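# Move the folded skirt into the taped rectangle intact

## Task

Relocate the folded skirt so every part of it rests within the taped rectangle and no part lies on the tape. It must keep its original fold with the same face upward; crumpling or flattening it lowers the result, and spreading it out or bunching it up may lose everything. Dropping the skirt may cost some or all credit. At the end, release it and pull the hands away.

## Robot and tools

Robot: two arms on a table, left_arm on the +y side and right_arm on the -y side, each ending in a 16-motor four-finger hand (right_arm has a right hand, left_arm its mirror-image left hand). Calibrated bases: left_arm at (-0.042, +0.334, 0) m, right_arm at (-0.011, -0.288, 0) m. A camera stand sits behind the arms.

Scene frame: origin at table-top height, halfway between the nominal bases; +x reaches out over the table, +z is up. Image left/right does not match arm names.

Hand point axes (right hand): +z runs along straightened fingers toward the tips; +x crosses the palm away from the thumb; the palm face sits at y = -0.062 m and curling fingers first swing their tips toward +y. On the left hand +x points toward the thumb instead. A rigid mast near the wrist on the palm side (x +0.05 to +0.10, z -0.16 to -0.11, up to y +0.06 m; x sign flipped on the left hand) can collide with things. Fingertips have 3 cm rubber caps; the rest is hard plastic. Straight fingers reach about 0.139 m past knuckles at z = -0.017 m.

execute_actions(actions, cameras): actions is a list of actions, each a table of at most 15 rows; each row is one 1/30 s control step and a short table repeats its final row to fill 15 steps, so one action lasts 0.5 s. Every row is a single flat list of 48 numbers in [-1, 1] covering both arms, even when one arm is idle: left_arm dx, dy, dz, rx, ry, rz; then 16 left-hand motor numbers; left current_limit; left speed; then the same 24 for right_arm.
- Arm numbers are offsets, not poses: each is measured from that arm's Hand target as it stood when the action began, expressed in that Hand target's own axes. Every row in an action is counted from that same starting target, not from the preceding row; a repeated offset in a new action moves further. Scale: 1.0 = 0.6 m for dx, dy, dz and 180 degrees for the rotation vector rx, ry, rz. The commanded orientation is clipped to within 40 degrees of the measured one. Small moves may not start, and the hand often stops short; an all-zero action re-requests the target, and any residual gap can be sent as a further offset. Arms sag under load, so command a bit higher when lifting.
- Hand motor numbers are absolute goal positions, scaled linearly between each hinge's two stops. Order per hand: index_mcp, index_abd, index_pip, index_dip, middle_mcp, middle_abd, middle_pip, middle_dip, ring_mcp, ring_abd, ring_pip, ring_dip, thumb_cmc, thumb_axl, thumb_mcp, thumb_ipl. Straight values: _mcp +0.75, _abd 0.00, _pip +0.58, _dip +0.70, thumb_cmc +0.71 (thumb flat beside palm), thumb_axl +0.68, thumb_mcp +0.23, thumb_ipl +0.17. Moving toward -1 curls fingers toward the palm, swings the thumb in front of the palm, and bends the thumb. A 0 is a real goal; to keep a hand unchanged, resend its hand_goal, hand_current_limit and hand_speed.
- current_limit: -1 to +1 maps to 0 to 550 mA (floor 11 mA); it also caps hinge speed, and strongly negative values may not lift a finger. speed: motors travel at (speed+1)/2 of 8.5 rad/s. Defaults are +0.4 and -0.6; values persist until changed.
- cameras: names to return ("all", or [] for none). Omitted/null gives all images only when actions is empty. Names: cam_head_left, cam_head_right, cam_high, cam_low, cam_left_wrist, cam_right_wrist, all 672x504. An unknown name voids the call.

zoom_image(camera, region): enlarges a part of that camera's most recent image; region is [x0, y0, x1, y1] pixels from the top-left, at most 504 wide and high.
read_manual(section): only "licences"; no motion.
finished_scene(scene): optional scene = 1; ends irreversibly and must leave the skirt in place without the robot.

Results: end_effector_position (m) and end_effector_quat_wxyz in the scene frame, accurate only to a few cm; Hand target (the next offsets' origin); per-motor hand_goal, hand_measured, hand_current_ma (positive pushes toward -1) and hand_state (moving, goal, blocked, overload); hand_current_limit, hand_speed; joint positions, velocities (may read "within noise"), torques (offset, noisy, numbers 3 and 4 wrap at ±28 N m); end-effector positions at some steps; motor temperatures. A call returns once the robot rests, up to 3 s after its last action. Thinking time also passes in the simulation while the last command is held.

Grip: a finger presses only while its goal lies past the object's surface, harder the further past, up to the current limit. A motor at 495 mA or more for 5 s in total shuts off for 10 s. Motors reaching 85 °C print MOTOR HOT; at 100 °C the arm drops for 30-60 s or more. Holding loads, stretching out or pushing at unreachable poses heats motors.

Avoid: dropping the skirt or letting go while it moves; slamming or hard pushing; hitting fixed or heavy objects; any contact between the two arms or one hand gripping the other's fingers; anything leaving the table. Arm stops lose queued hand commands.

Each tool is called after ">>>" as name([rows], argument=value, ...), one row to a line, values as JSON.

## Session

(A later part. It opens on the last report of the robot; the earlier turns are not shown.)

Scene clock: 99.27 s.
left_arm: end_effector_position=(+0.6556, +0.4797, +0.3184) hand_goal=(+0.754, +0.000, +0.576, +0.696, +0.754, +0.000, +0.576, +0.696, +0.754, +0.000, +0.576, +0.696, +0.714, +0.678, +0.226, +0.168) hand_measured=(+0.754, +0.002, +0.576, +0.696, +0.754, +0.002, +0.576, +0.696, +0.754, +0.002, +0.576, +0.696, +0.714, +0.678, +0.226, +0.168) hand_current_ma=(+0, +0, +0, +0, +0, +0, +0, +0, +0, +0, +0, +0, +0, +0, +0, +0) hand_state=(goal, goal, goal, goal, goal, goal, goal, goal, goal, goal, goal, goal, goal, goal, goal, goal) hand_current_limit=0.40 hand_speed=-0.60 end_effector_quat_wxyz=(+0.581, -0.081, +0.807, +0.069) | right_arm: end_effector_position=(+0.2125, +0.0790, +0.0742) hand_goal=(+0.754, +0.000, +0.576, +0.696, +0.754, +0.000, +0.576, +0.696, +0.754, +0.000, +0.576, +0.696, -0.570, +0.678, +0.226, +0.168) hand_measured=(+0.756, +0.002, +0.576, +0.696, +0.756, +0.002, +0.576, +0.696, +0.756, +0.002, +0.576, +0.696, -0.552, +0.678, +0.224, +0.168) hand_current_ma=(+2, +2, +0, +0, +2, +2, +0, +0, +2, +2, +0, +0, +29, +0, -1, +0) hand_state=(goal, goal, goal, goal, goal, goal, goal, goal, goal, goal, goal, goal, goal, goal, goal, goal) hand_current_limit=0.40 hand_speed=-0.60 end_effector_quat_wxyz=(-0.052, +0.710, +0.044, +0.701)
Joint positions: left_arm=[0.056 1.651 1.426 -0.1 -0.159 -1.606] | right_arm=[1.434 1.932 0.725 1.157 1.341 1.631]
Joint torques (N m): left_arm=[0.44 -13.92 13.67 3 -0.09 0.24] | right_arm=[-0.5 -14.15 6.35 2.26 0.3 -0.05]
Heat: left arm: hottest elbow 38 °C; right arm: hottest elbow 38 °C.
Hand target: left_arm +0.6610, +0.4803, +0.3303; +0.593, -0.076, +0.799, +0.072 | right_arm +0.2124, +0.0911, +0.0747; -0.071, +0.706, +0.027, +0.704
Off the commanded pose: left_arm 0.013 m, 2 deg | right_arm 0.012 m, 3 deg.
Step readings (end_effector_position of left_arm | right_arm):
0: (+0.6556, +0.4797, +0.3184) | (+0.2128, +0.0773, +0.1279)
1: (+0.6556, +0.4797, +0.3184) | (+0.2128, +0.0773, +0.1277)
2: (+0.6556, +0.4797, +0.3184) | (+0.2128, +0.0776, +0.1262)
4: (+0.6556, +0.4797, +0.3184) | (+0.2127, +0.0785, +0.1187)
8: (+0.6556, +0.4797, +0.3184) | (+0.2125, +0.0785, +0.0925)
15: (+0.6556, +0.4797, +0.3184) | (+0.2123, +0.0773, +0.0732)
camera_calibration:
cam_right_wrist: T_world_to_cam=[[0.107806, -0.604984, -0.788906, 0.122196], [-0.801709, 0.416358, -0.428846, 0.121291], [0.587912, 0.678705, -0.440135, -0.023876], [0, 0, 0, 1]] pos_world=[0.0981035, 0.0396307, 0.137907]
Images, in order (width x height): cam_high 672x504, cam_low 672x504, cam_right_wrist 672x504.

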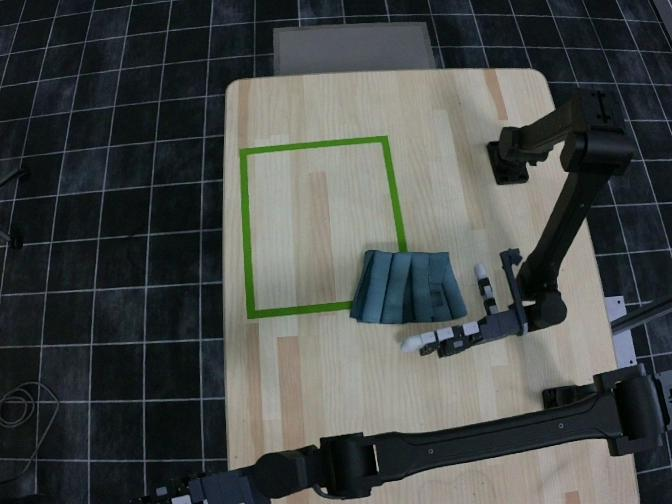

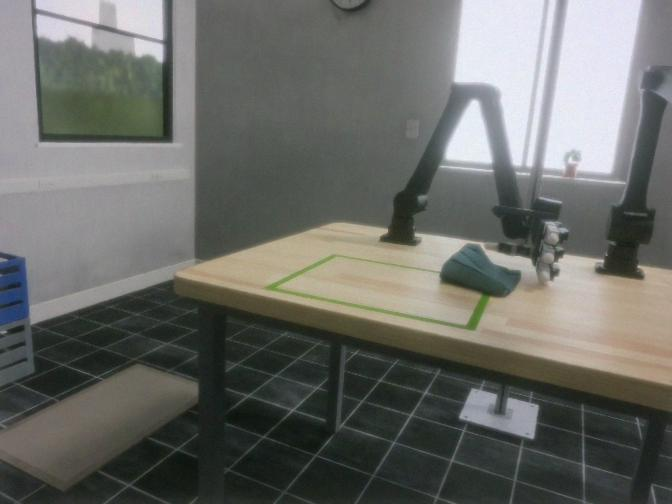

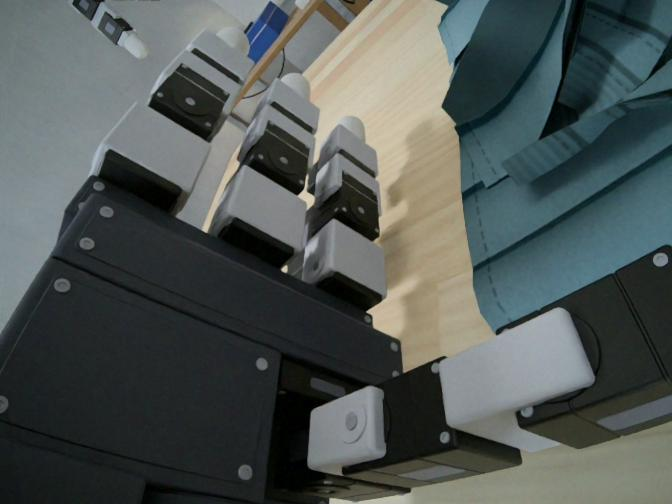

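>>> execute_actions([
  [[0,0,0,0,0,0,0.754,0,0.576,0.696,0.754,0,0.576,0.696,0.754,0,0.576,0.696,0.714,0.678,0.226,0.168,0.4,-0.6,-0.04,0,0,0,0.004,0,0.754,0,0.576,0.696,0.754,0,0.576,0.696,0.754,0,0.576,0.696,-0.571,0.678,0.226,0.168,0.4,-0.6]],
], cameras=["cam_high","cam_low","cam_right_wrist"])

>>> zoom_image(camera="cam_low", region=[420, 200, 600, 320])

>>> zoom_image(camera="cam_high", region=[340, 230, 580, 370])

Scene clock: 102.30 s.
left_arm: end_effector_position=(+0.6556, +0.4797, +0.3184) hand_goal=(+0.754, +0.000, +0.576, +0.696, +0.754, +0.000, +0.576, +0.696, +0.754, +0.000, +0.576, +0.696, +0.714, +0.678, +0.226, +0.168) hand_measured=(+0.754, +0.002, +0.576, +0.696, +0.754, +0.002, +0.576, +0.696, +0.754, +0.002, +0.576, +0.696, +0.714, +0.678, +0.226, +0.168) hand_current_ma=(+0, +0, +0, +0, +0, +0, +0, +0, +0, +0, +0, +0, +0, +0, +0, +0) hand_state=(goal, goal, goal, goal, goal, goal, goal, goal, goal, goal, goal, goal, goal, goal, goal, goal) hand_current_limit=0.40 hand_speed=-0.60 end_effector_quat_wxyz=(+0.581, -0.081, +0.807, +0.069) | right_arm: end_effector_position=(+0.2130, +0.0836, +0.0529) hand_goal=(+0.754, +0.000, +0.576, +0.696, +0.754, +0.000, +0.576, +0.696, +0.754, +0.000, +0.576, +0.696, -0.570, +0.678, +0.226, +0.168) hand_measured=(+0.756, +0.002, +0.576, +0.696, +0.756, +0.002, +0.576, +0.696, +0.756, +0.002, +0.576, +0.696, -0.552, +0.678, +0.224, +0.168) hand_current_ma=(+2, +1, +0, +0, +2, +2, +0, +0, +2, +2, +0, +0, +29, +0, -1, +0) hand_state=(goal, goal, goal, goal, goal, goal, goal, goal, goal, goal, goal, goal, goal, goal, goal, goal) hand_current_limit=0.40 hand_speed=-0.60 end_effector_quat_wxyz=(-0.068, +0.705, +0.028, +0.705)
Joint positions: left_arm=[0.056 1.651 1.426 -0.1 -0.159 -1.606] | right_arm=[1.434 2.014 0.743 1.288 1.341 1.609]
Joint torques (N m): left_arm=[0.44 -13.92 13.68 3 -0.09 0.24] | right_arm=[-0.44 -13.8 5.56 2.32 0.31 -0.35]
Heat: left arm: hottest elbow 38 °C; right arm: hottest elbow 38 °C.
Hand target: left_arm +0.6610, +0.4803, +0.3303; +0.593, -0.076, +0.799, +0.072 | right_arm +0.2122, +0.0927, +0.0508; -0.071, +0.702, +0.026, +0.708
Off the commanded pose: left_arm 0.013 m, 2 deg | right_arm 0.009 m, 1 deg.
Step readings (end_effector_position of left_arm | right_arm):
0: (+0.6556, +0.4797, +0.3184) | (+0.2125, +0.0790, +0.0742)
1: (+0.6556, +0.4797, +0.3184) | (+0.2125, +0.0790, +0.0742)
2: (+0.6556, +0.4797, +0.3184) | (+0.2125, +0.0791, +0.0738)
4: (+0.6556, +0.4797, +0.3184) | (+0.2126, +0.0805, +0.0712)
8: (+0.6556, +0.4797, +0.3184) | (+0.2128, +0.0823, +0.0591)
15: (+0.6556, +0.4797, +0.3184) | (+0.2127, +0.0813, +0.0501)
camera_calibration:
cam_right_wrist: T_world_to_cam=[[0.115296, -0.568963, -0.81424, 0.104915], [-0.797877, 0.435225, -0.417099, 0.107661], [0.591692, 0.697753, -0.403783, -0.0410489], [0, 0, 0, 1]] pos_world=[0.0980922, 0.0414779, 0.113756]
Images, in order (width x height): cam_high 672x504, cam_low 672x504, cam_right_wrist 672x504.

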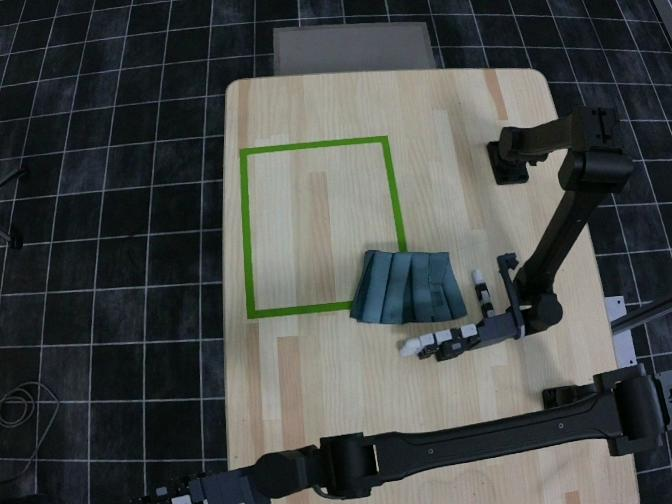

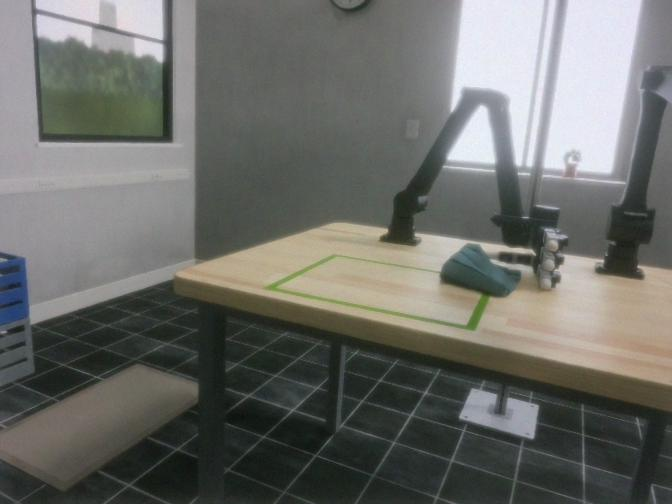

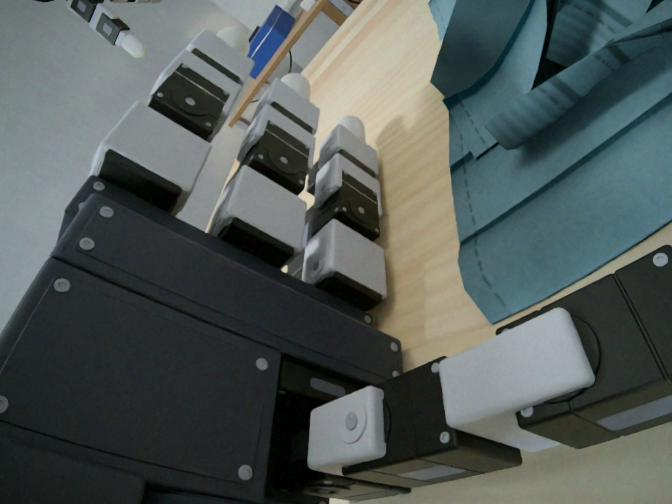

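Scaled by 2.800.

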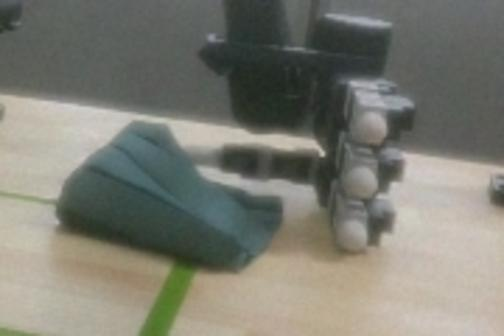

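Scaled by 2.100.

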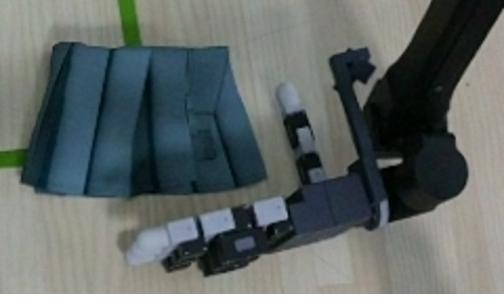

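>>> execute_actions([
  [[0,0,0,0,0,0,0.754,0,0.576,0.696,0.754,0,0.576,0.696,0.754,0,0.576,0.696,0.714,0.678,0.226,0.168,0.4,-0.6,0.01,0.0046,0.033,-0.022,0,-0.008,0.754,0,0.576,0.696,0.754,0,0.576,0.696,0.754,0,0.576,0.696,-0.571,0.678,0.226,0.168,0.4,-0.6]],
], cameras=["cam_high","cam_right_wrist"])

>>> zoom_image(camera="cam_high", region=[340, 230, 580, 370])

Scene clock: 106.97 s.
left_arm: end_effector_position=(+0.6556, +0.4797, +0.3184) hand_goal=(+0.754, +0.000, +0.576, +0.696, +0.754, +0.000, +0.576, +0.696, +0.754, +0.000, +0.576, +0.696, +0.714, +0.678, +0.226, +0.168) hand_measured=(+0.754, +0.002, +0.576, +0.696, +0.754, +0.002, +0.576, +0.696, +0.754, +0.002, +0.576, +0.696, +0.714, +0.678, +0.226, +0.168) hand_current_ma=(+0, +0, +0, +0, +0, +0, +0, +0, +0, +0, +0, +0, +0, +0, +0, +0) hand_state=(goal, goal, goal, goal, goal, goal, goal, goal, goal, goal, goal, goal, goal, goal, goal, goal) hand_current_limit=0.40 hand_speed=-0.60 end_effector_quat_wxyz=(+0.581, -0.081, +0.807, +0.069) | right_arm: end_effector_position=(+0.2275, +0.0878, +0.0606) hand_goal=(+0.754, +0.000, +0.576, +0.696, +0.754, +0.000, +0.576, +0.696, +0.754, +0.000, +0.576, +0.696, -0.570, +0.678, +0.226, +0.168) hand_measured=(+0.756, +0.002, +0.576, +0.696, +0.756, +0.002, +0.576, +0.696, +0.756, +0.002, +0.576, +0.696, -0.552, +0.678, +0.224, +0.168) hand_current_ma=(+2, +1, +0, +0, +2, +2, +0, +0, +2, +2, +0, +0, +29, +0, -1, +0) hand_state=(goal, goal, goal, goal, goal, goal, goal, goal, goal, goal, goal, goal, goal, goal, goal, goal) hand_current_limit=0.40 hand_speed=-0.60 end_effector_quat_wxyz=(-0.052, +0.703, +0.007, +0.709)
Joint positions: left_arm=[0.056 1.651 1.426 -0.1 -0.159 -1.606] | right_arm=[1.397 2.016 0.787 1.281 1.358 1.584]
Joint torques (N m): left_arm=[0.44 -13.86 13.67 3 -0.09 0.24] | right_arm=[-1.44 -14.1 5.9 1.2 0.3 -0.34]
Motor temperatures (°C): left_arm=[26 31 38 33 27 25] | right_arm=[28 34 37 28 31 26]
Heat: left arm: hottest elbow 38 °C; right arm: hottest elbow 37 °C.
Hand target: left_arm +0.6610, +0.4803, +0.3303; +0.593, -0.076, +0.799, +0.072 | right_arm +0.2322, +0.0922, +0.0568; -0.038, +0.704, +0.011, +0.710
Off the commanded pose: left_arm 0.013 m, 2 deg | right_arm 0.007 m, 2 deg.
Step readings (end_effector_position of left_arm | right_arm):
0: (+0.6556, +0.4797, +0.3184) | (+0.2130, +0.0836, +0.0529)
1: (+0.6556, +0.4797, +0.3184) | (+0.2130, +0.0837, +0.0530)
2: (+0.6556, +0.4797, +0.3184) | (+0.2129, +0.0838, +0.0533)
4: (+0.6556, +0.4797, +0.3184) | (+0.2141, +0.0851, +0.0545)
8: (+0.6556, +0.4797, +0.3184) | (+0.2219, +0.0894, +0.0588)
15: (+0.6556, +0.4797, +0.3184) | (+0.2275, +0.0879, +0.0604)
camera_calibration:
cam_right_wrist: T_world_to_cam=[[0.0897583, -0.567323, -0.818589, 0.117803], [-0.770786, 0.480942, -0.417833, 0.110496], [0.63074, 0.668461, -0.394116, -0.0563475], [0, 0, 0, 1]] pos_world=[0.110136, 0.0513561, 0.120393]
Images, in order (width x height): cam_high 672x504, cam_right_wrist 672x504.

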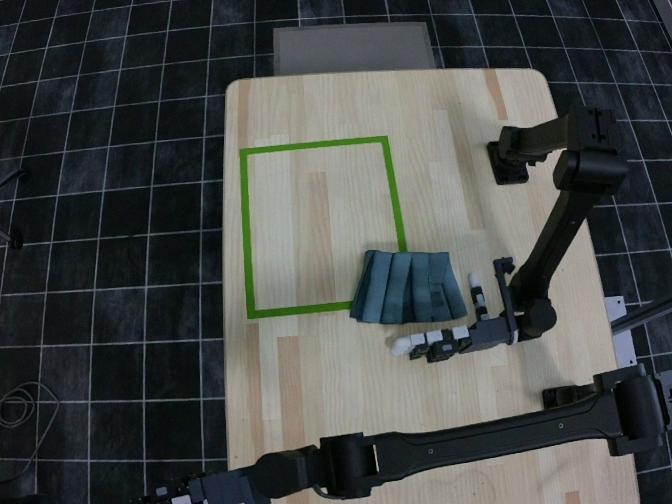

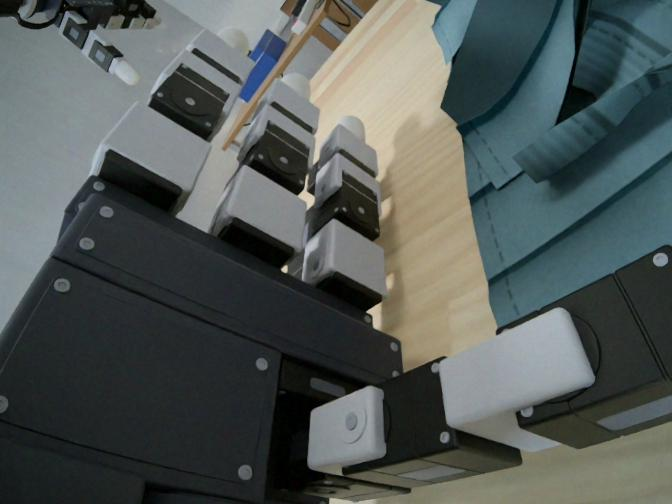

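Scaled by 2.100.

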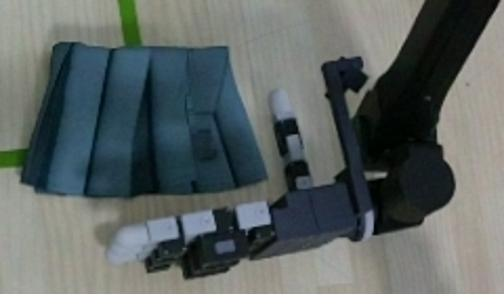

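>>> execute_actions([
  [[0,0,0,0,0,0,0.754,0,0.576,0.696,0.754,0,0.576,0.696,0.754,0,0.576,0.696,0.714,0.678,0.226,0.168,0.4,-0.6,-0.012,0.033,0.038,-0.017,0,0,0.754,0,0.576,0.696,0.754,0,0.576,0.696,0.754,0,0.576,0.696,-0.571,0.678,0.226,0.168,0.4,-0.6]],
], cameras=["cam_high","cam_right_wrist"])

>>> zoom_image(camera="cam_high", region=[340, 230, 580, 370])

Scene clock: 109.97 s.
left_arm: end_effector_position=(+0.6556, +0.4797, +0.3184) hand_goal=(+0.754, +0.000, +0.576, +0.696, +0.754, +0.000, +0.576, +0.696, +0.754, +0.000, +0.576, +0.696, +0.714, +0.678, +0.226, +0.168) hand_measured=(+0.754, +0.002, +0.576, +0.696, +0.754, +0.002, +0.576, +0.696, +0.754, +0.002, +0.576, +0.696, +0.714, +0.678, +0.226, +0.168) hand_current_ma=(+0, +0, +0, +0, +0, +0, +0, +0, +0, +0, +0, +0, +0, +0, +0, +0) hand_state=(goal, goal, goal, goal, goal, goal, goal, goal, goal, goal, goal, goal, goal, goal, goal, goal) hand_current_limit=0.40 hand_speed=-0.60 end_effector_quat_wxyz=(+0.581, -0.081, +0.807, +0.069) | right_arm: end_effector_position=(+0.2529, +0.0699, +0.0538) hand_goal=(+0.754, +0.000, +0.576, +0.696, +0.754, +0.000, +0.576, +0.696, +0.754, +0.000, +0.576, +0.696, -0.570, +0.678, +0.226, +0.168) hand_measured=(+0.756, +0.002, +0.576, +0.696, +0.756, +0.002, +0.576, +0.696, +0.756, +0.002, +0.576, +0.696, -0.552, +0.678, +0.224, +0.168) hand_current_ma=(+2, +1, +0, +0, +1, +2, +0, +0, +2, +2, +0, +0, +29, +0, -1, +0) hand_state=(goal, goal, goal, goal, goal, goal, goal, goal, goal, goal, goal, goal, goal, goal, goal, goal) hand_current_limit=0.40 hand_speed=-0.60 end_effector_quat_wxyz=(-0.022, +0.704, -0.010, +0.709)
Joint positions: left_arm=[0.056 1.651 1.426 -0.1 -0.159 -1.606] | right_arm=[1.328 2.034 0.787 1.281 1.354 1.583]
Joint torques (N m): left_arm=[0.44 -13.92 13.67 3 -0.09 0.24] | right_arm=[-1.14 -14.27 5.24 1.7 0.04 -0.25]
Heat: left arm: hottest elbow 38 °C; right arm: hottest elbow 37 °C.
Hand target: left_arm +0.6610, +0.4803, +0.3303; +0.593, -0.076, +0.799, +0.072 | right_arm +0.2564, +0.0743, +0.0491; -0.019, +0.704, -0.008, +0.710
Off the commanded pose: left_arm 0.013 m, 2 deg | right_arm 0.007 m, 0 deg.
Step readings (end_effector_position of left_arm | right_arm):
0: (+0.6556, +0.4797, +0.3184) | (+0.2275, +0.0878, +0.0606)
1: (+0.6556, +0.4797, +0.3184) | (+0.2277, +0.0877, +0.0606)
2: (+0.6556, +0.4797, +0.3184) | (+0.2291, +0.0868, +0.0605)
4: (+0.6556, +0.4797, +0.3184) | (+0.2322, +0.0846, +0.0596)
8: (+0.6556, +0.4797, +0.3184) | (+0.2447, +0.0758, +0.0564)
15: (+0.6556, +0.4797, +0.3184) | (+0.2529, +0.0697, +0.0538)
camera_calibration:
cam_right_wrist: T_world_to_cam=[[0.0500983, -0.586845, -0.808148, 0.110736], [-0.739386, 0.522176, -0.425019, 0.125461], [0.671415, 0.618826, -0.407745, -0.0691037], [0, 0, 0, 1]] pos_world=[0.133614, 0.042235, 0.114638]
Images, in order (width x height): cam_high 672x504, cam_right_wrist 672x504.

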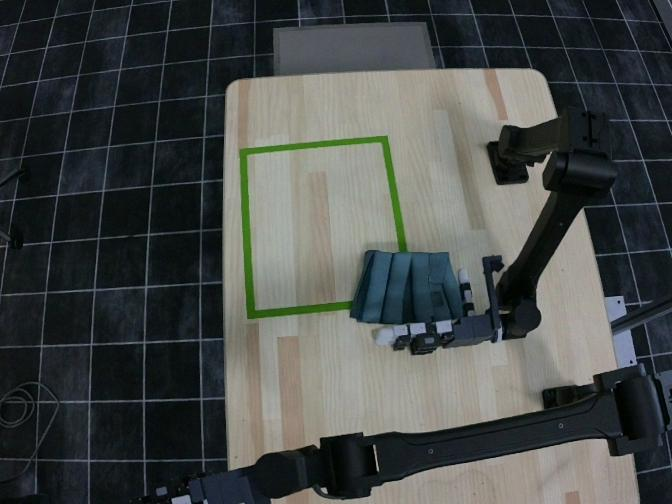

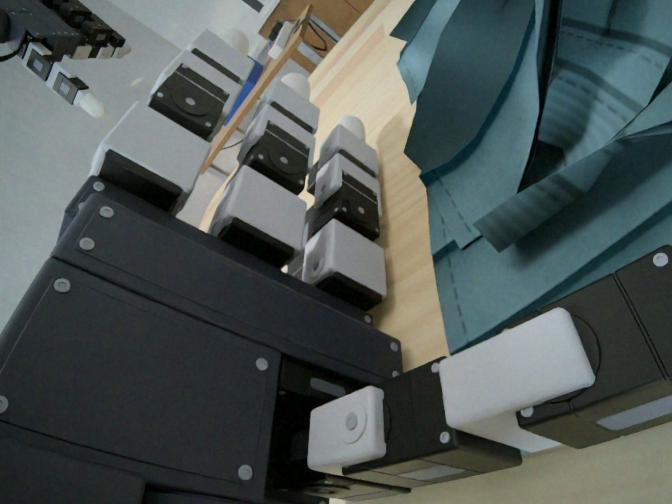

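Scaled by 2.100.

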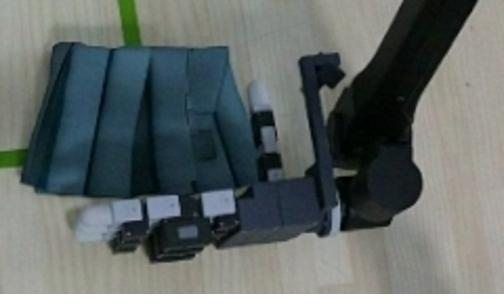

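>>> execute_actions([
  [[0,0,0,0,0,0,0.754,0,0.576,0.696,0.754,0,0.576,0.696,0.754,0,0.576,0.696,0.714,0.678,0.226,0.168,0.4,-0.6,0,0.05,0.033,0,0,0,0.754,0,0.576,0.696,0.754,0,0.576,0.696,0.754,0,0.576,0.696,-0.571,0.678,0.226,0.168,0.4,-0.6]],
], cameras=["cam_high","cam_low","cam_right_wrist"])

>>> zoom_image(camera="cam_high", region=[330, 210, 570, 350])

>>> zoom_image(camera="cam_low", region=[420, 200, 600, 320])

Scene clock: 112.10 s.
left_arm: end_effector_position=(+0.6556, +0.4797, +0.3184) hand_goal=(+0.754, +0.000, +0.576, +0.696, +0.754, +0.000, +0.576, +0.696, +0.754, +0.000, +0.576, +0.696, +0.714, +0.678, +0.226, +0.168) hand_measured=(+0.754, +0.002, +0.576, +0.696, +0.754, +0.002, +0.576, +0.696, +0.754, +0.002, +0.576, +0.696, +0.714, +0.678, +0.226, +0.168) hand_current_ma=(+0, +0, +0, +0, +0, +0, +0, +0, +0, +0, +0, +0, +0, +0, +0, +0) hand_state=(goal, goal, goal, goal, goal, goal, goal, goal, goal, goal, goal, goal, goal, goal, goal, goal) hand_current_limit=0.40 hand_speed=-0.60 end_effector_quat_wxyz=(+0.581, -0.081, +0.807, +0.069) | right_arm: end_effector_position=(+0.2733, +0.0508, +0.0498) hand_goal=(+0.754, +0.000, +0.576, +0.696, +0.754, +0.000, +0.576, +0.696, +0.754, +0.000, +0.576, +0.696, -0.570, +0.678, +0.226, +0.168) hand_measured=(+0.756, +0.000, +0.576, +0.696, +0.756, +0.002, +0.576, +0.696, +0.756, +0.002, +0.576, +0.696, -0.552, +0.678, +0.224, +0.168) hand_current_ma=(+1, +0, +0, +0, +1, +2, +0, +0, +1, +2, +0, +0, +29, +0, -1, +0) hand_state=(goal, goal, goal, goal, goal, goal, goal, goal, goal, goal, goal, goal, goal, goal, goal, goal) hand_current_limit=0.40 hand_speed=-0.60 end_effector_quat_wxyz=(-0.020, +0.705, -0.004, +0.709)
Joint positions: left_arm=[0.056 1.651 1.426 -0.1 -0.159 -1.606] | right_arm=[1.274 2.031 0.746 1.306 1.295 1.584]
Joint torques (N m): left_arm=[0.44 -13.92 13.68 3.02 -0.09 0.24] | right_arm=[-1.55 -15.38 2.86 2.26 0.07 -0.18]
Heat: left arm: hottest elbow 38 °C; right arm: hottest elbow 37 °C.
Hand target: left_arm +0.6610, +0.4803, +0.3303; +0.593, -0.076, +0.799, +0.072 | right_arm +0.2766, +0.0447, +0.0481; -0.019, +0.704, -0.008, +0.710
Off the commanded pose: left_arm 0.013 m, 2 deg | right_arm 0.007 m, 1 deg.
Step readings (end_effector_position of left_arm | right_arm):
0: (+0.6556, +0.4797, +0.3184) | (+0.2529, +0.0699, +0.0538)
1: (+0.6556, +0.4797, +0.3184) | (+0.2531, +0.0701, +0.0538)
2: (+0.6556, +0.4797, +0.3184) | (+0.2547, +0.0708, +0.0538)
4: (+0.6556, +0.4797, +0.3184) | (+0.2585, +0.0709, +0.0530)
8: (+0.6556, +0.4797, +0.3184) | (+0.2666, +0.0576, +0.0501)
15: (+0.6556, +0.4797, +0.3184) | (+0.2732, +0.0508, +0.0498)
camera_calibration:
cam_right_wrist: T_world_to_cam=[[0.0520894, -0.596184, -0.801156, 0.0947665], [-0.742728, 0.51315, -0.430153, 0.150341], [0.667564, 0.617448, -0.416073, -0.0711171], [0, 0, 0, 1]] pos_world=[0.154202, 0.0232618, 0.111003]
Images, in order (width x height): cam_high 672x504, cam_low 672x504, cam_right_wrist 672x504.

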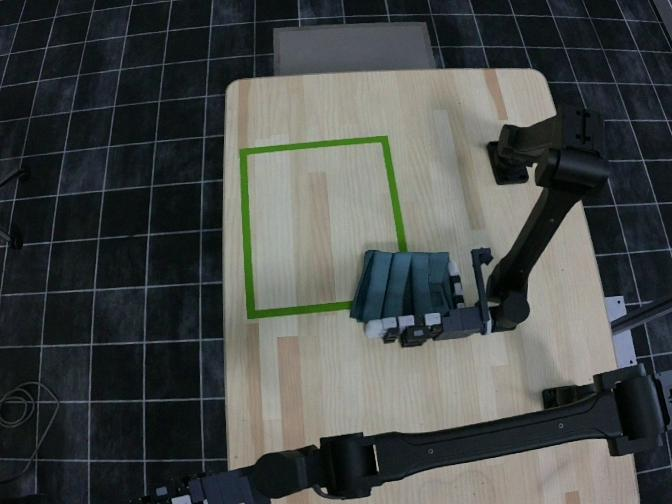

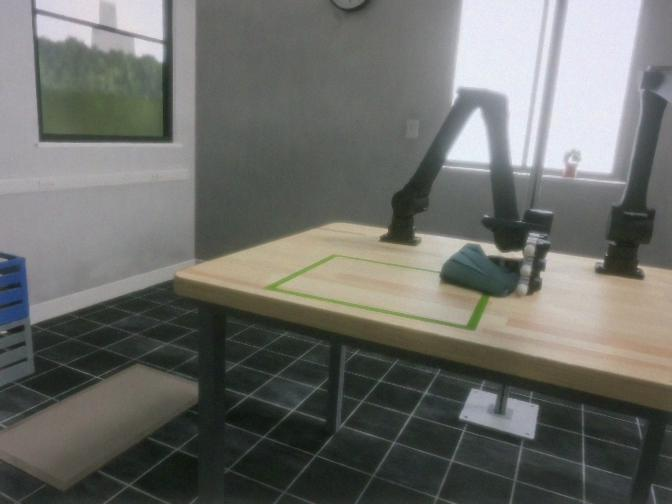

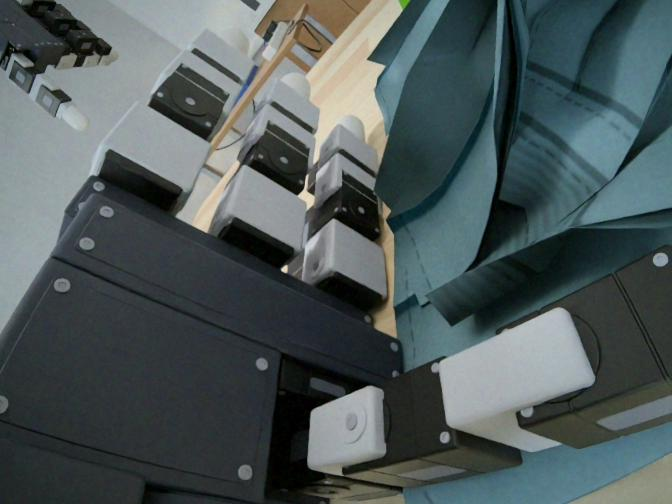

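Scaled by 2.100.

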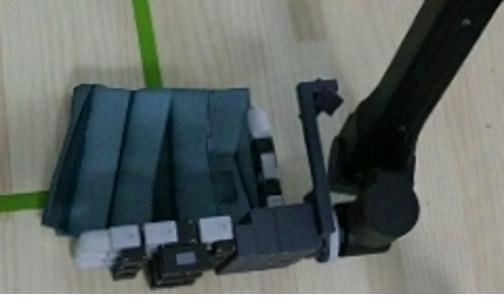

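Scaled by 2.800.

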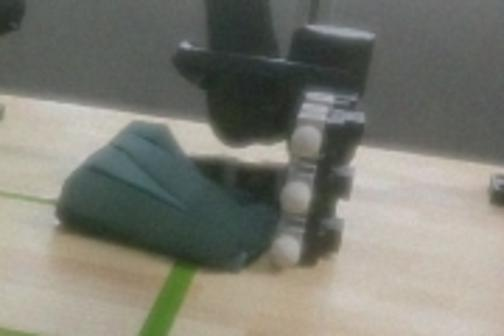

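>>> zoom_image(camera="cam_right_wrist", region=[370, 150, 672, 504])

>>> zoom_image(camera="cam_high", region=[410, 240, 500, 340])

Scaled by 1.424 from the camera's 672x504 image, which has a finer 960x720 frame.

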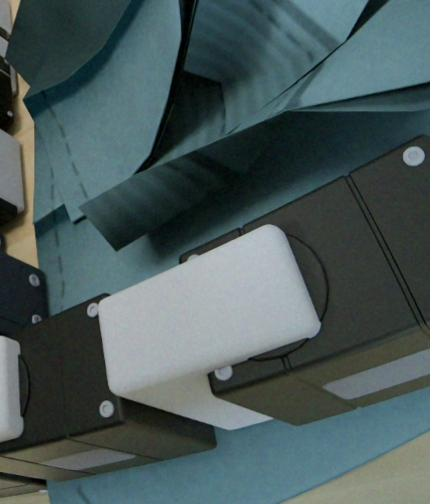

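Scaled by 5.040.

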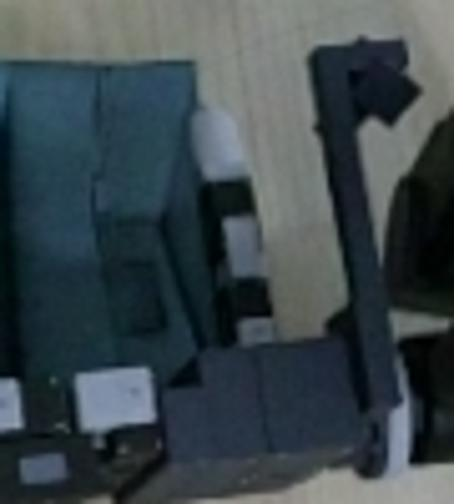

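>>> execute_actions([
  [[0,0,0,0,0,0,0.754,0,0.576,0.696,0.754,0,0.576,0.696,0.754,0,0.576,0.696,0.714,0.678,0.226,0.168,0.4,-0.6,0.02,-0.02,-0.02,0,0,0,0.754,0,0.576,0.696,0.754,0,0.576,0.696,0.754,0,0.576,0.696,-0.571,0.678,0.226,0.168,0.4,-0.6]],
  [[0,0,0,0,0,0,0.754,0,0.576,0.696,0.754,0,0.576,0.696,0.754,0,0.576,0.696,0.714,0.678,0.226,0.168,0.4,-0.6,0,-0.017,-0.05,0.02,0,0,0.754,0,0.576,0.696,0.754,0,0.576,0.696,0.754,0,0.576,0.696,-0.535,0.678,0.226,0.168,0.4,-0.6]],
  [[0,0,0,0,0,0,0.754,0,0.576,0.696,0.754,0,0.576,0.696,0.754,0,0.576,0.696,0.714,0.678,0.226,0.168,0.4,-0.6,-0.02,-0.01,0,0,0,0,0.754,0,0.576,0.696,0.754,0,0.576,0.696,0.754,0,0.576,0.696,-0.535,0.678,0.226,0.168,0.4,-0.6]],
], cameras=["cam_high","cam_low","cam_right_wrist"])

>>> zoom_image(camera="cam_high", region=[330, 230, 570, 370])

>>> zoom_image(camera="cam_right_wrist", region=[370, 150, 672, 504])

Scene clock: 122.07 s.
left_arm: end_effector_position=(+0.6556, +0.4797, +0.3184) hand_goal=(+0.754, +0.000, +0.576, +0.696, +0.754, +0.000, +0.576, +0.696, +0.754, +0.000, +0.576, +0.696, +0.714, +0.678, +0.226, +0.168) hand_measured=(+0.754, +0.002, +0.576, +0.696, +0.754, +0.002, +0.576, +0.696, +0.754, +0.002, +0.576, +0.696, +0.714, +0.678, +0.226, +0.168) hand_current_ma=(+0, +0, +0, +0, +0, +0, +0, +0, +0, +0, +0, +0, +0, +0, +0, +0) hand_state=(goal, goal, goal, goal, goal, goal, goal, goal, goal, goal, goal, goal, goal, goal, goal, goal) hand_current_limit=0.40 hand_speed=-0.60 end_effector_quat_wxyz=(+0.581, -0.081, +0.807, +0.069) | right_arm: end_effector_position=(+0.2357, +0.0667, +0.0526) hand_goal=(+0.754, +0.000, +0.576, +0.696, +0.754, +0.000, +0.576, +0.696, +0.754, +0.000, +0.576, +0.696, -0.534, +0.678, +0.226, +0.168) hand_measured=(+0.756, +0.002, +0.576, +0.696, +0.756, +0.002, +0.576, +0.696, +0.756, +0.002, +0.576, +0.696, -0.526, +0.678, +0.224, +0.168) hand_current_ma=(+1, +1, +0, +0, +1, +2, +0, +0, +1, +2, +0, +0, +9, +0, -1, +0) hand_state=(goal, goal, goal, goal, goal, goal, goal, goal, goal, goal, goal, goal, goal, goal, goal, goal) hand_current_limit=0.40 hand_speed=-0.60 end_effector_quat_wxyz=(-0.039, +0.705, +0.014, +0.708)
Joint positions: left_arm=[0.056 1.651 1.426 -0.1 -0.159 -1.606] | right_arm=[1.372 2.021 0.739 1.306 1.34 1.583]
Joint torques (N m): left_arm=[0.44 -13.92 13.67 3 -0.09 0.25] | right_arm=[-0.32 -13.74 4.74 2.33 0.37 -0.31]
Heat: left arm: hottest elbow 39 °C; right arm: hottest elbow 35 °C.
Hand target: left_arm +0.6610, +0.4803, +0.3303; +0.593, -0.076, +0.799, +0.072 | right_arm +0.2338, +0.0721, +0.0489; -0.041, +0.703, +0.014, +0.709
Off the commanded pose: left_arm 0.013 m, 2 deg | right_arm 0.007 m, 0 deg.
Step readings (end_effector_position of left_arm | right_arm):
0: (+0.6556, +0.4797, +0.3184) | (+0.2733, +0.0509, +0.0498)
1: (+0.6556, +0.4797, +0.3184) | (+0.2733, +0.0508, +0.0498)
2: (+0.6556, +0.4797, +0.3184) | (+0.2731, +0.0504, +0.0499)
4: (+0.6556, +0.4797, +0.3184) | (+0.2723, +0.0489, +0.0506)
8: (+0.6556, +0.4797, +0.3184) | (+0.2710, +0.0483, +0.0542)
15: (+0.6556, +0.4797, +0.3184) | (+0.2687, +0.0502, +0.0572)
16: (+0.6556, +0.4797, +0.3184) | (+0.2684, +0.0503, +0.0572)
17: (+0.6556, +0.4797, +0.3184) | (+0.2673, +0.0506, +0.0572)
19: (+0.6556, +0.4797, +0.3184) | (+0.2622, +0.0530, +0.0570)
23: (+0.6556, +0.4797, +0.3184) | (+0.2452, +0.0630, +0.0568)
30: (+0.6556, +0.4797, +0.3184) | (+0.2361, +0.0682, +0.0571)
31: (+0.6556, +0.4797, +0.3184) | (+0.2361, +0.0682, +0.0571)
32: (+0.6556, +0.4797, +0.3184) | (+0.2360, +0.0681, +0.0571)
34: (+0.6556, +0.4797, +0.3184) | (+0.2359, +0.0678, +0.0571)
38: (+0.6556, +0.4797, +0.3184) | (+0.2358, +0.0674, +0.0559)
45: (+0.6556, +0.4797, +0.3184) | (+0.2357, +0.0667, +0.0526)
camera_calibration:
cam_right_wrist: T_world_to_cam=[[0.0830125, -0.590359, -0.802861, 0.100906], [-0.768663, 0.474812, -0.428615, 0.12412], [0.634245, 0.65271, -0.414371, -0.0492385], [0, 0, 0, 1]] pos_world=[0.11826, 0.0327752, 0.11381]
Images, in order (width x height): cam_high 672x504, cam_low 672x504, cam_right_wrist 672x504.

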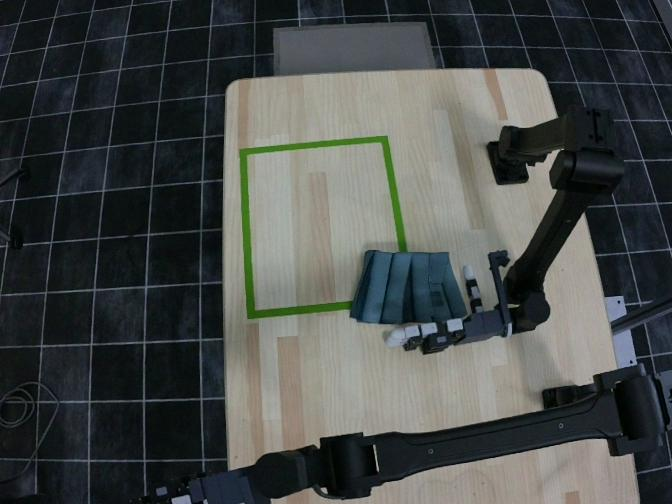

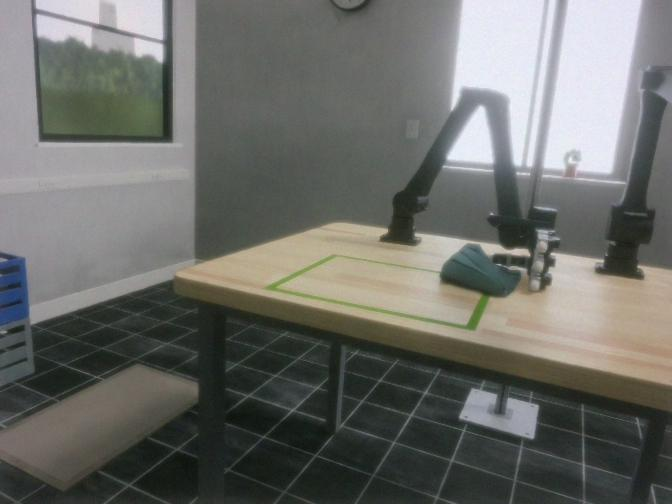

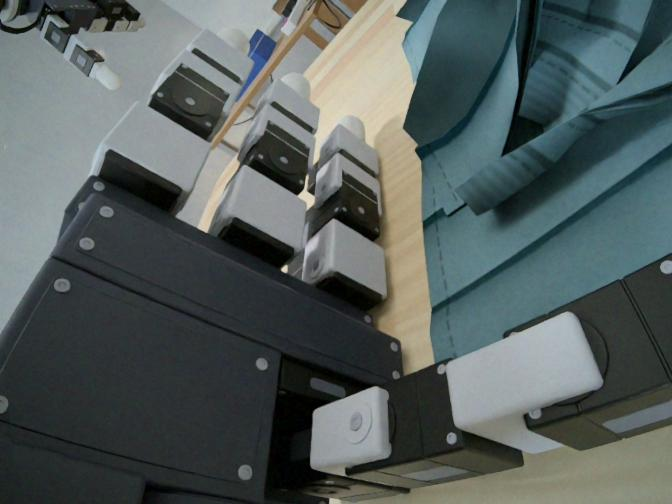

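Scaled by 2.100.

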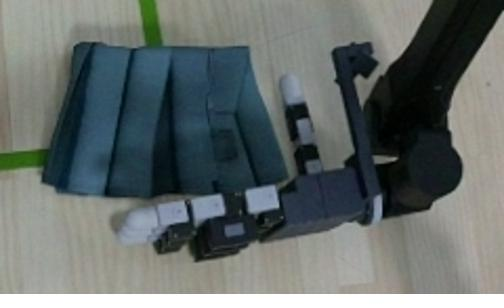

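Scaled by 1.424 from the camera's 672x504 image, which has a finer 960x720 frame.

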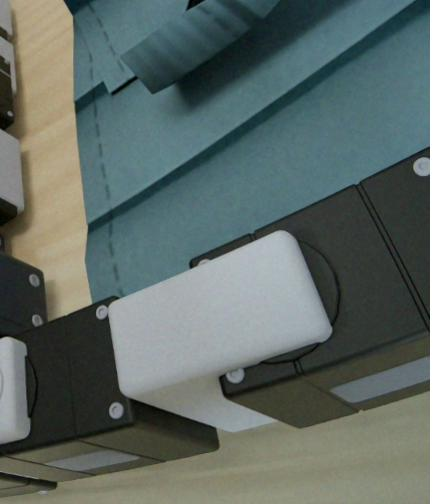

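>>> execute_actions([
  [[0,0,0,0,0,0,0.754,0,0.576,0.696,0.754,0,0.576,0.696,0.754,0,0.576,0.696,0.714,0.678,0.226,0.168,0.4,-0.6,-0.012,0,0,0,0,0,0.754,0,0.576,0.696,0.754,0,0.576,0.696,0.754,0,0.576,0.696,-0.535,0.678,0.226,0.168,0.4,-0.6]],
], cameras=["cam_low"])

>>> zoom_image(camera="cam_low", region=[470, 210, 590, 310])

Scene clock: 124.43 s.
left_arm: end_effector_position=(+0.6556, +0.4797, +0.3184) hand_goal=(+0.754, +0.000, +0.576, +0.696, +0.754, +0.000, +0.576, +0.696, +0.754, +0.000, +0.576, +0.696, +0.714, +0.678, +0.226, +0.168) hand_measured=(+0.754, +0.002, +0.576, +0.696, +0.754, +0.002, +0.576, +0.696, +0.754, +0.002, +0.576, +0.696, +0.714, +0.678, +0.226, +0.168) hand_current_ma=(+0, +0, +0, +0, +0, +0, +0, +0, +0, +0, +0, +0, +0, +0, +0, +0) hand_state=(goal, goal, goal, goal, goal, goal, goal, goal, goal, goal, goal, goal, goal, goal, goal, goal) hand_current_limit=0.40 hand_speed=-0.60 end_effector_quat_wxyz=(+0.581, -0.081, +0.807, +0.069) | right_arm: end_effector_position=(+0.2355, +0.0659, +0.0480) hand_goal=(+0.754, +0.000, +0.576, +0.696, +0.754, +0.000, +0.576, +0.696, +0.754, +0.000, +0.576, +0.696, -0.534, +0.678, +0.226, +0.168) hand_measured=(+0.756, +0.002, +0.576, +0.696, +0.756, +0.002, +0.576, +0.696, +0.756, +0.004, +0.576, +0.696, -0.526, +0.678, +0.224, +0.168) hand_current_ma=(+1, +1, +0, +0, +1, +2, +0, +0, +1, +2, +0, +0, +9, +0, -1, +0) hand_state=(goal, goal, goal, goal, goal, goal, goal, goal, goal, goal, goal, goal, goal, goal, goal, goal) hand_current_limit=0.40 hand_speed=-0.60 end_effector_quat_wxyz=(-0.042, +0.704, +0.011, +0.708)
Joint positions: left_arm=[0.056 1.651 1.426 -0.1 -0.159 -1.606] | right_arm=[1.372 2.035 0.739 1.328 1.341 1.583]
Joint torques (N m): left_arm=[0.44 -13.92 13.68 3 -0.09 0.24] | right_arm=[-0.26 -13.04 4.94 2.4 0.3 -0.31]
Heat: left arm: hottest elbow 39 °C; right arm: hottest elbow 35 °C.
Hand target: left_arm +0.6610, +0.4803, +0.3303; +0.593, -0.076, +0.799, +0.072 | right_arm +0.2339, +0.0724, +0.0416; -0.041, +0.703, +0.014, +0.709
Off the commanded pose: left_arm 0.013 m, 2 deg | right_arm 0.009 m, 0 deg.
Step readings (end_effector_position of left_arm | right_arm):
0: (+0.6556, +0.4797, +0.3184) | (+0.2357, +0.0667, +0.0526)
1: (+0.6556, +0.4797, +0.3184) | (+0.2357, +0.0667, +0.0525)
2: (+0.6556, +0.4797, +0.3184) | (+0.2357, +0.0667, +0.0524)
4: (+0.6556, +0.4797, +0.3184) | (+0.2357, +0.0665, +0.0513)
8: (+0.6556, +0.4797, +0.3184) | (+0.2355, +0.0659, +0.0485)
15: (+0.6556, +0.4797, +0.3184) | (+0.2355, +0.0659, +0.0481)
Images, in order (width x height): cam_low 672x504.

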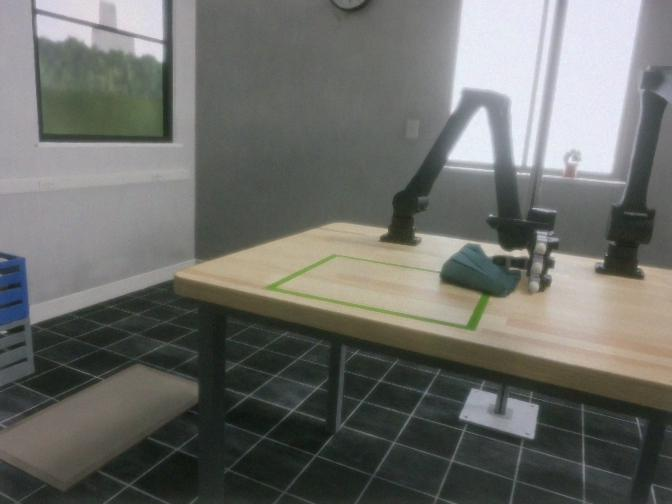

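Scaled by 4.200.

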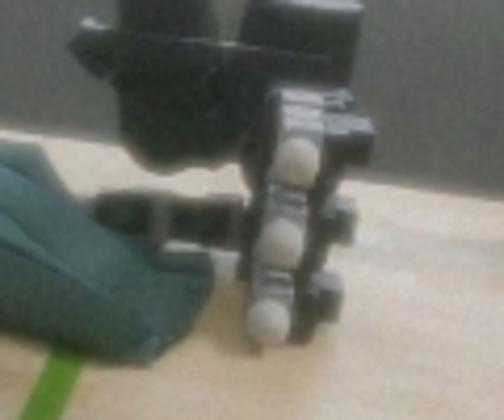

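>>> execute_actions([
  [[0,0,0,0,0,0,0.754,0,0.576,0.696,0.754,0,0.576,0.696,0.754,0,0.576,0.696,0.714,0.678,0.226,0.168,0.4,-0.6,0.005,0.0195,0.049,-0.017,0,0,0.754,0,0.576,0.696,0.754,0,0.576,0.696,0.754,0,0.576,0.696,-0.535,0.678,0.226,0.168,0.4,-0.6]],
], cameras=["cam_high","cam_right_wrist"])

>>> zoom_image(camera="cam_high", region=[330, 230, 570, 370])

>>> zoom_image(camera="cam_right_wrist", region=[370, 150, 672, 504])

Scene clock: 129.87 s.
left_arm: end_effector_position=(+0.6556, +0.4797, +0.3184) hand_goal=(+0.754, +0.000, +0.576, +0.696, +0.754, +0.000, +0.576, +0.696, +0.754, +0.000, +0.576, +0.696, +0.714, +0.678, +0.226, +0.168) hand_measured=(+0.754, +0.002, +0.576, +0.696, +0.754, +0.002, +0.576, +0.696, +0.754, +0.002, +0.576, +0.696, +0.714, +0.678, +0.226, +0.168) hand_current_ma=(+0, +0, +0, +0, +0, +0, +0, +0, +0, +0, +0, +0, +0, +0, +0, +0) hand_state=(goal, goal, goal, goal, goal, goal, goal, goal, goal, goal, goal, goal, goal, goal, goal, goal) hand_current_limit=0.40 hand_speed=-0.60 end_effector_quat_wxyz=(+0.581, -0.081, +0.807, +0.069) | right_arm: end_effector_position=(+0.2598, +0.0557, +0.0490) hand_goal=(+0.754, +0.000, +0.576, +0.696, +0.754, +0.000, +0.576, +0.696, +0.754, +0.000, +0.576, +0.696, -0.534, +0.678, +0.226, +0.168) hand_measured=(+0.756, +0.002, +0.576, +0.696, +0.756, +0.002, +0.576, +0.696, +0.756, +0.004, +0.576, +0.696, -0.526, +0.678, +0.224, +0.168) hand_current_ma=(+1, +1, +0, +0, +1, +2, +0, +0, +1, +2, +0, +0, +9, +0, -1, +0) hand_state=(goal, goal, goal, goal, goal, goal, goal, goal, goal, goal, goal, goal, goal, goal, goal, goal) hand_current_limit=0.40 hand_speed=-0.60 end_effector_quat_wxyz=(-0.028, +0.704, -0.008, +0.710)
Joint positions: left_arm=[0.056 1.651 1.426 -0.1 -0.159 -1.606] | right_arm=[1.307 2.036 0.748 1.328 1.324 1.583]
Joint torques (N m): left_arm=[0.44 -13.92 13.68 3 -0.09 0.25] | right_arm=[-1.14 -13.86 5.57 1.24 0.03 -0.24]
Heat: left arm: hottest elbow 39 °C; right arm: hottest shoulder 34 °C.
Hand target: left_arm +0.6610, +0.4803, +0.3303; +0.593, -0.076, +0.799, +0.072 | right_arm +0.2641, +0.0630, +0.0445; -0.023, +0.704, -0.005, +0.710
Off the commanded pose: left_arm 0.013 m, 2 deg | right_arm 0.010 m, 1 deg.
Step readings (end_effector_position of left_arm | right_arm):
0: (+0.6556, +0.4797, +0.3184) | (+0.2355, +0.0659, +0.0480)
1: (+0.6556, +0.4797, +0.3184) | (+0.2355, +0.0659, +0.0480)
2: (+0.6556, +0.4797, +0.3184) | (+0.2357, +0.0660, +0.0480)
4: (+0.6556, +0.4797, +0.3184) | (+0.2384, +0.0660, +0.0482)
8: (+0.6556, +0.4797, +0.3184) | (+0.2507, +0.0613, +0.0490)
15: (+0.6556, +0.4797, +0.3184) | (+0.2598, +0.0557, +0.0491)
camera_calibration:
cam_right_wrist: T_world_to_cam=[[0.0575412, -0.581399, -0.811581, 0.0960188], [-0.743351, 0.517701, -0.423573, 0.137039], [0.666422, 0.627663, -0.402395, -0.0663882], [0, 0, 0, 1]] pos_world=[0.140586, 0.0265493, 0.109259]
Images, in order (width x height): cam_high 672x504, cam_right_wrist 672x504.

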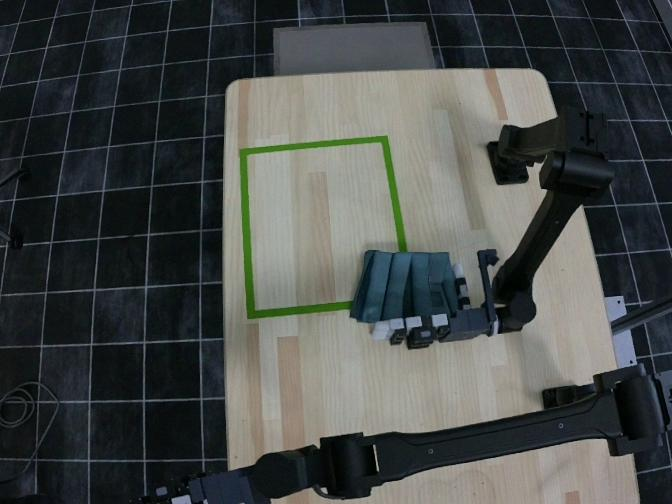

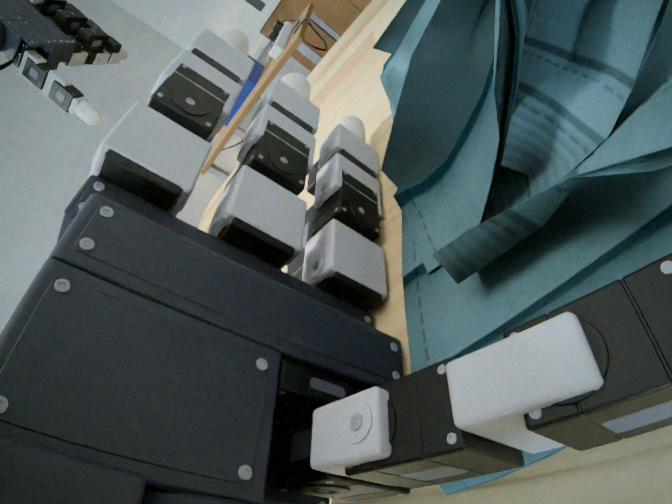

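Scaled by 2.100.

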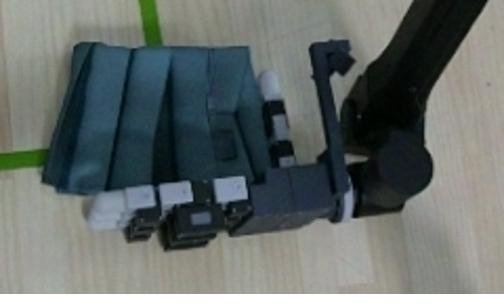

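Scaled by 1.424 from the camera's 672x504 image, which has a finer 960x720 frame.

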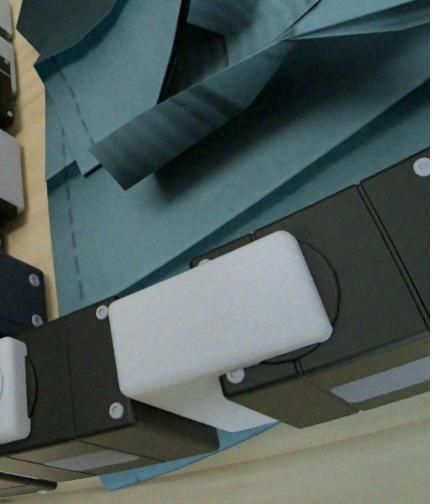

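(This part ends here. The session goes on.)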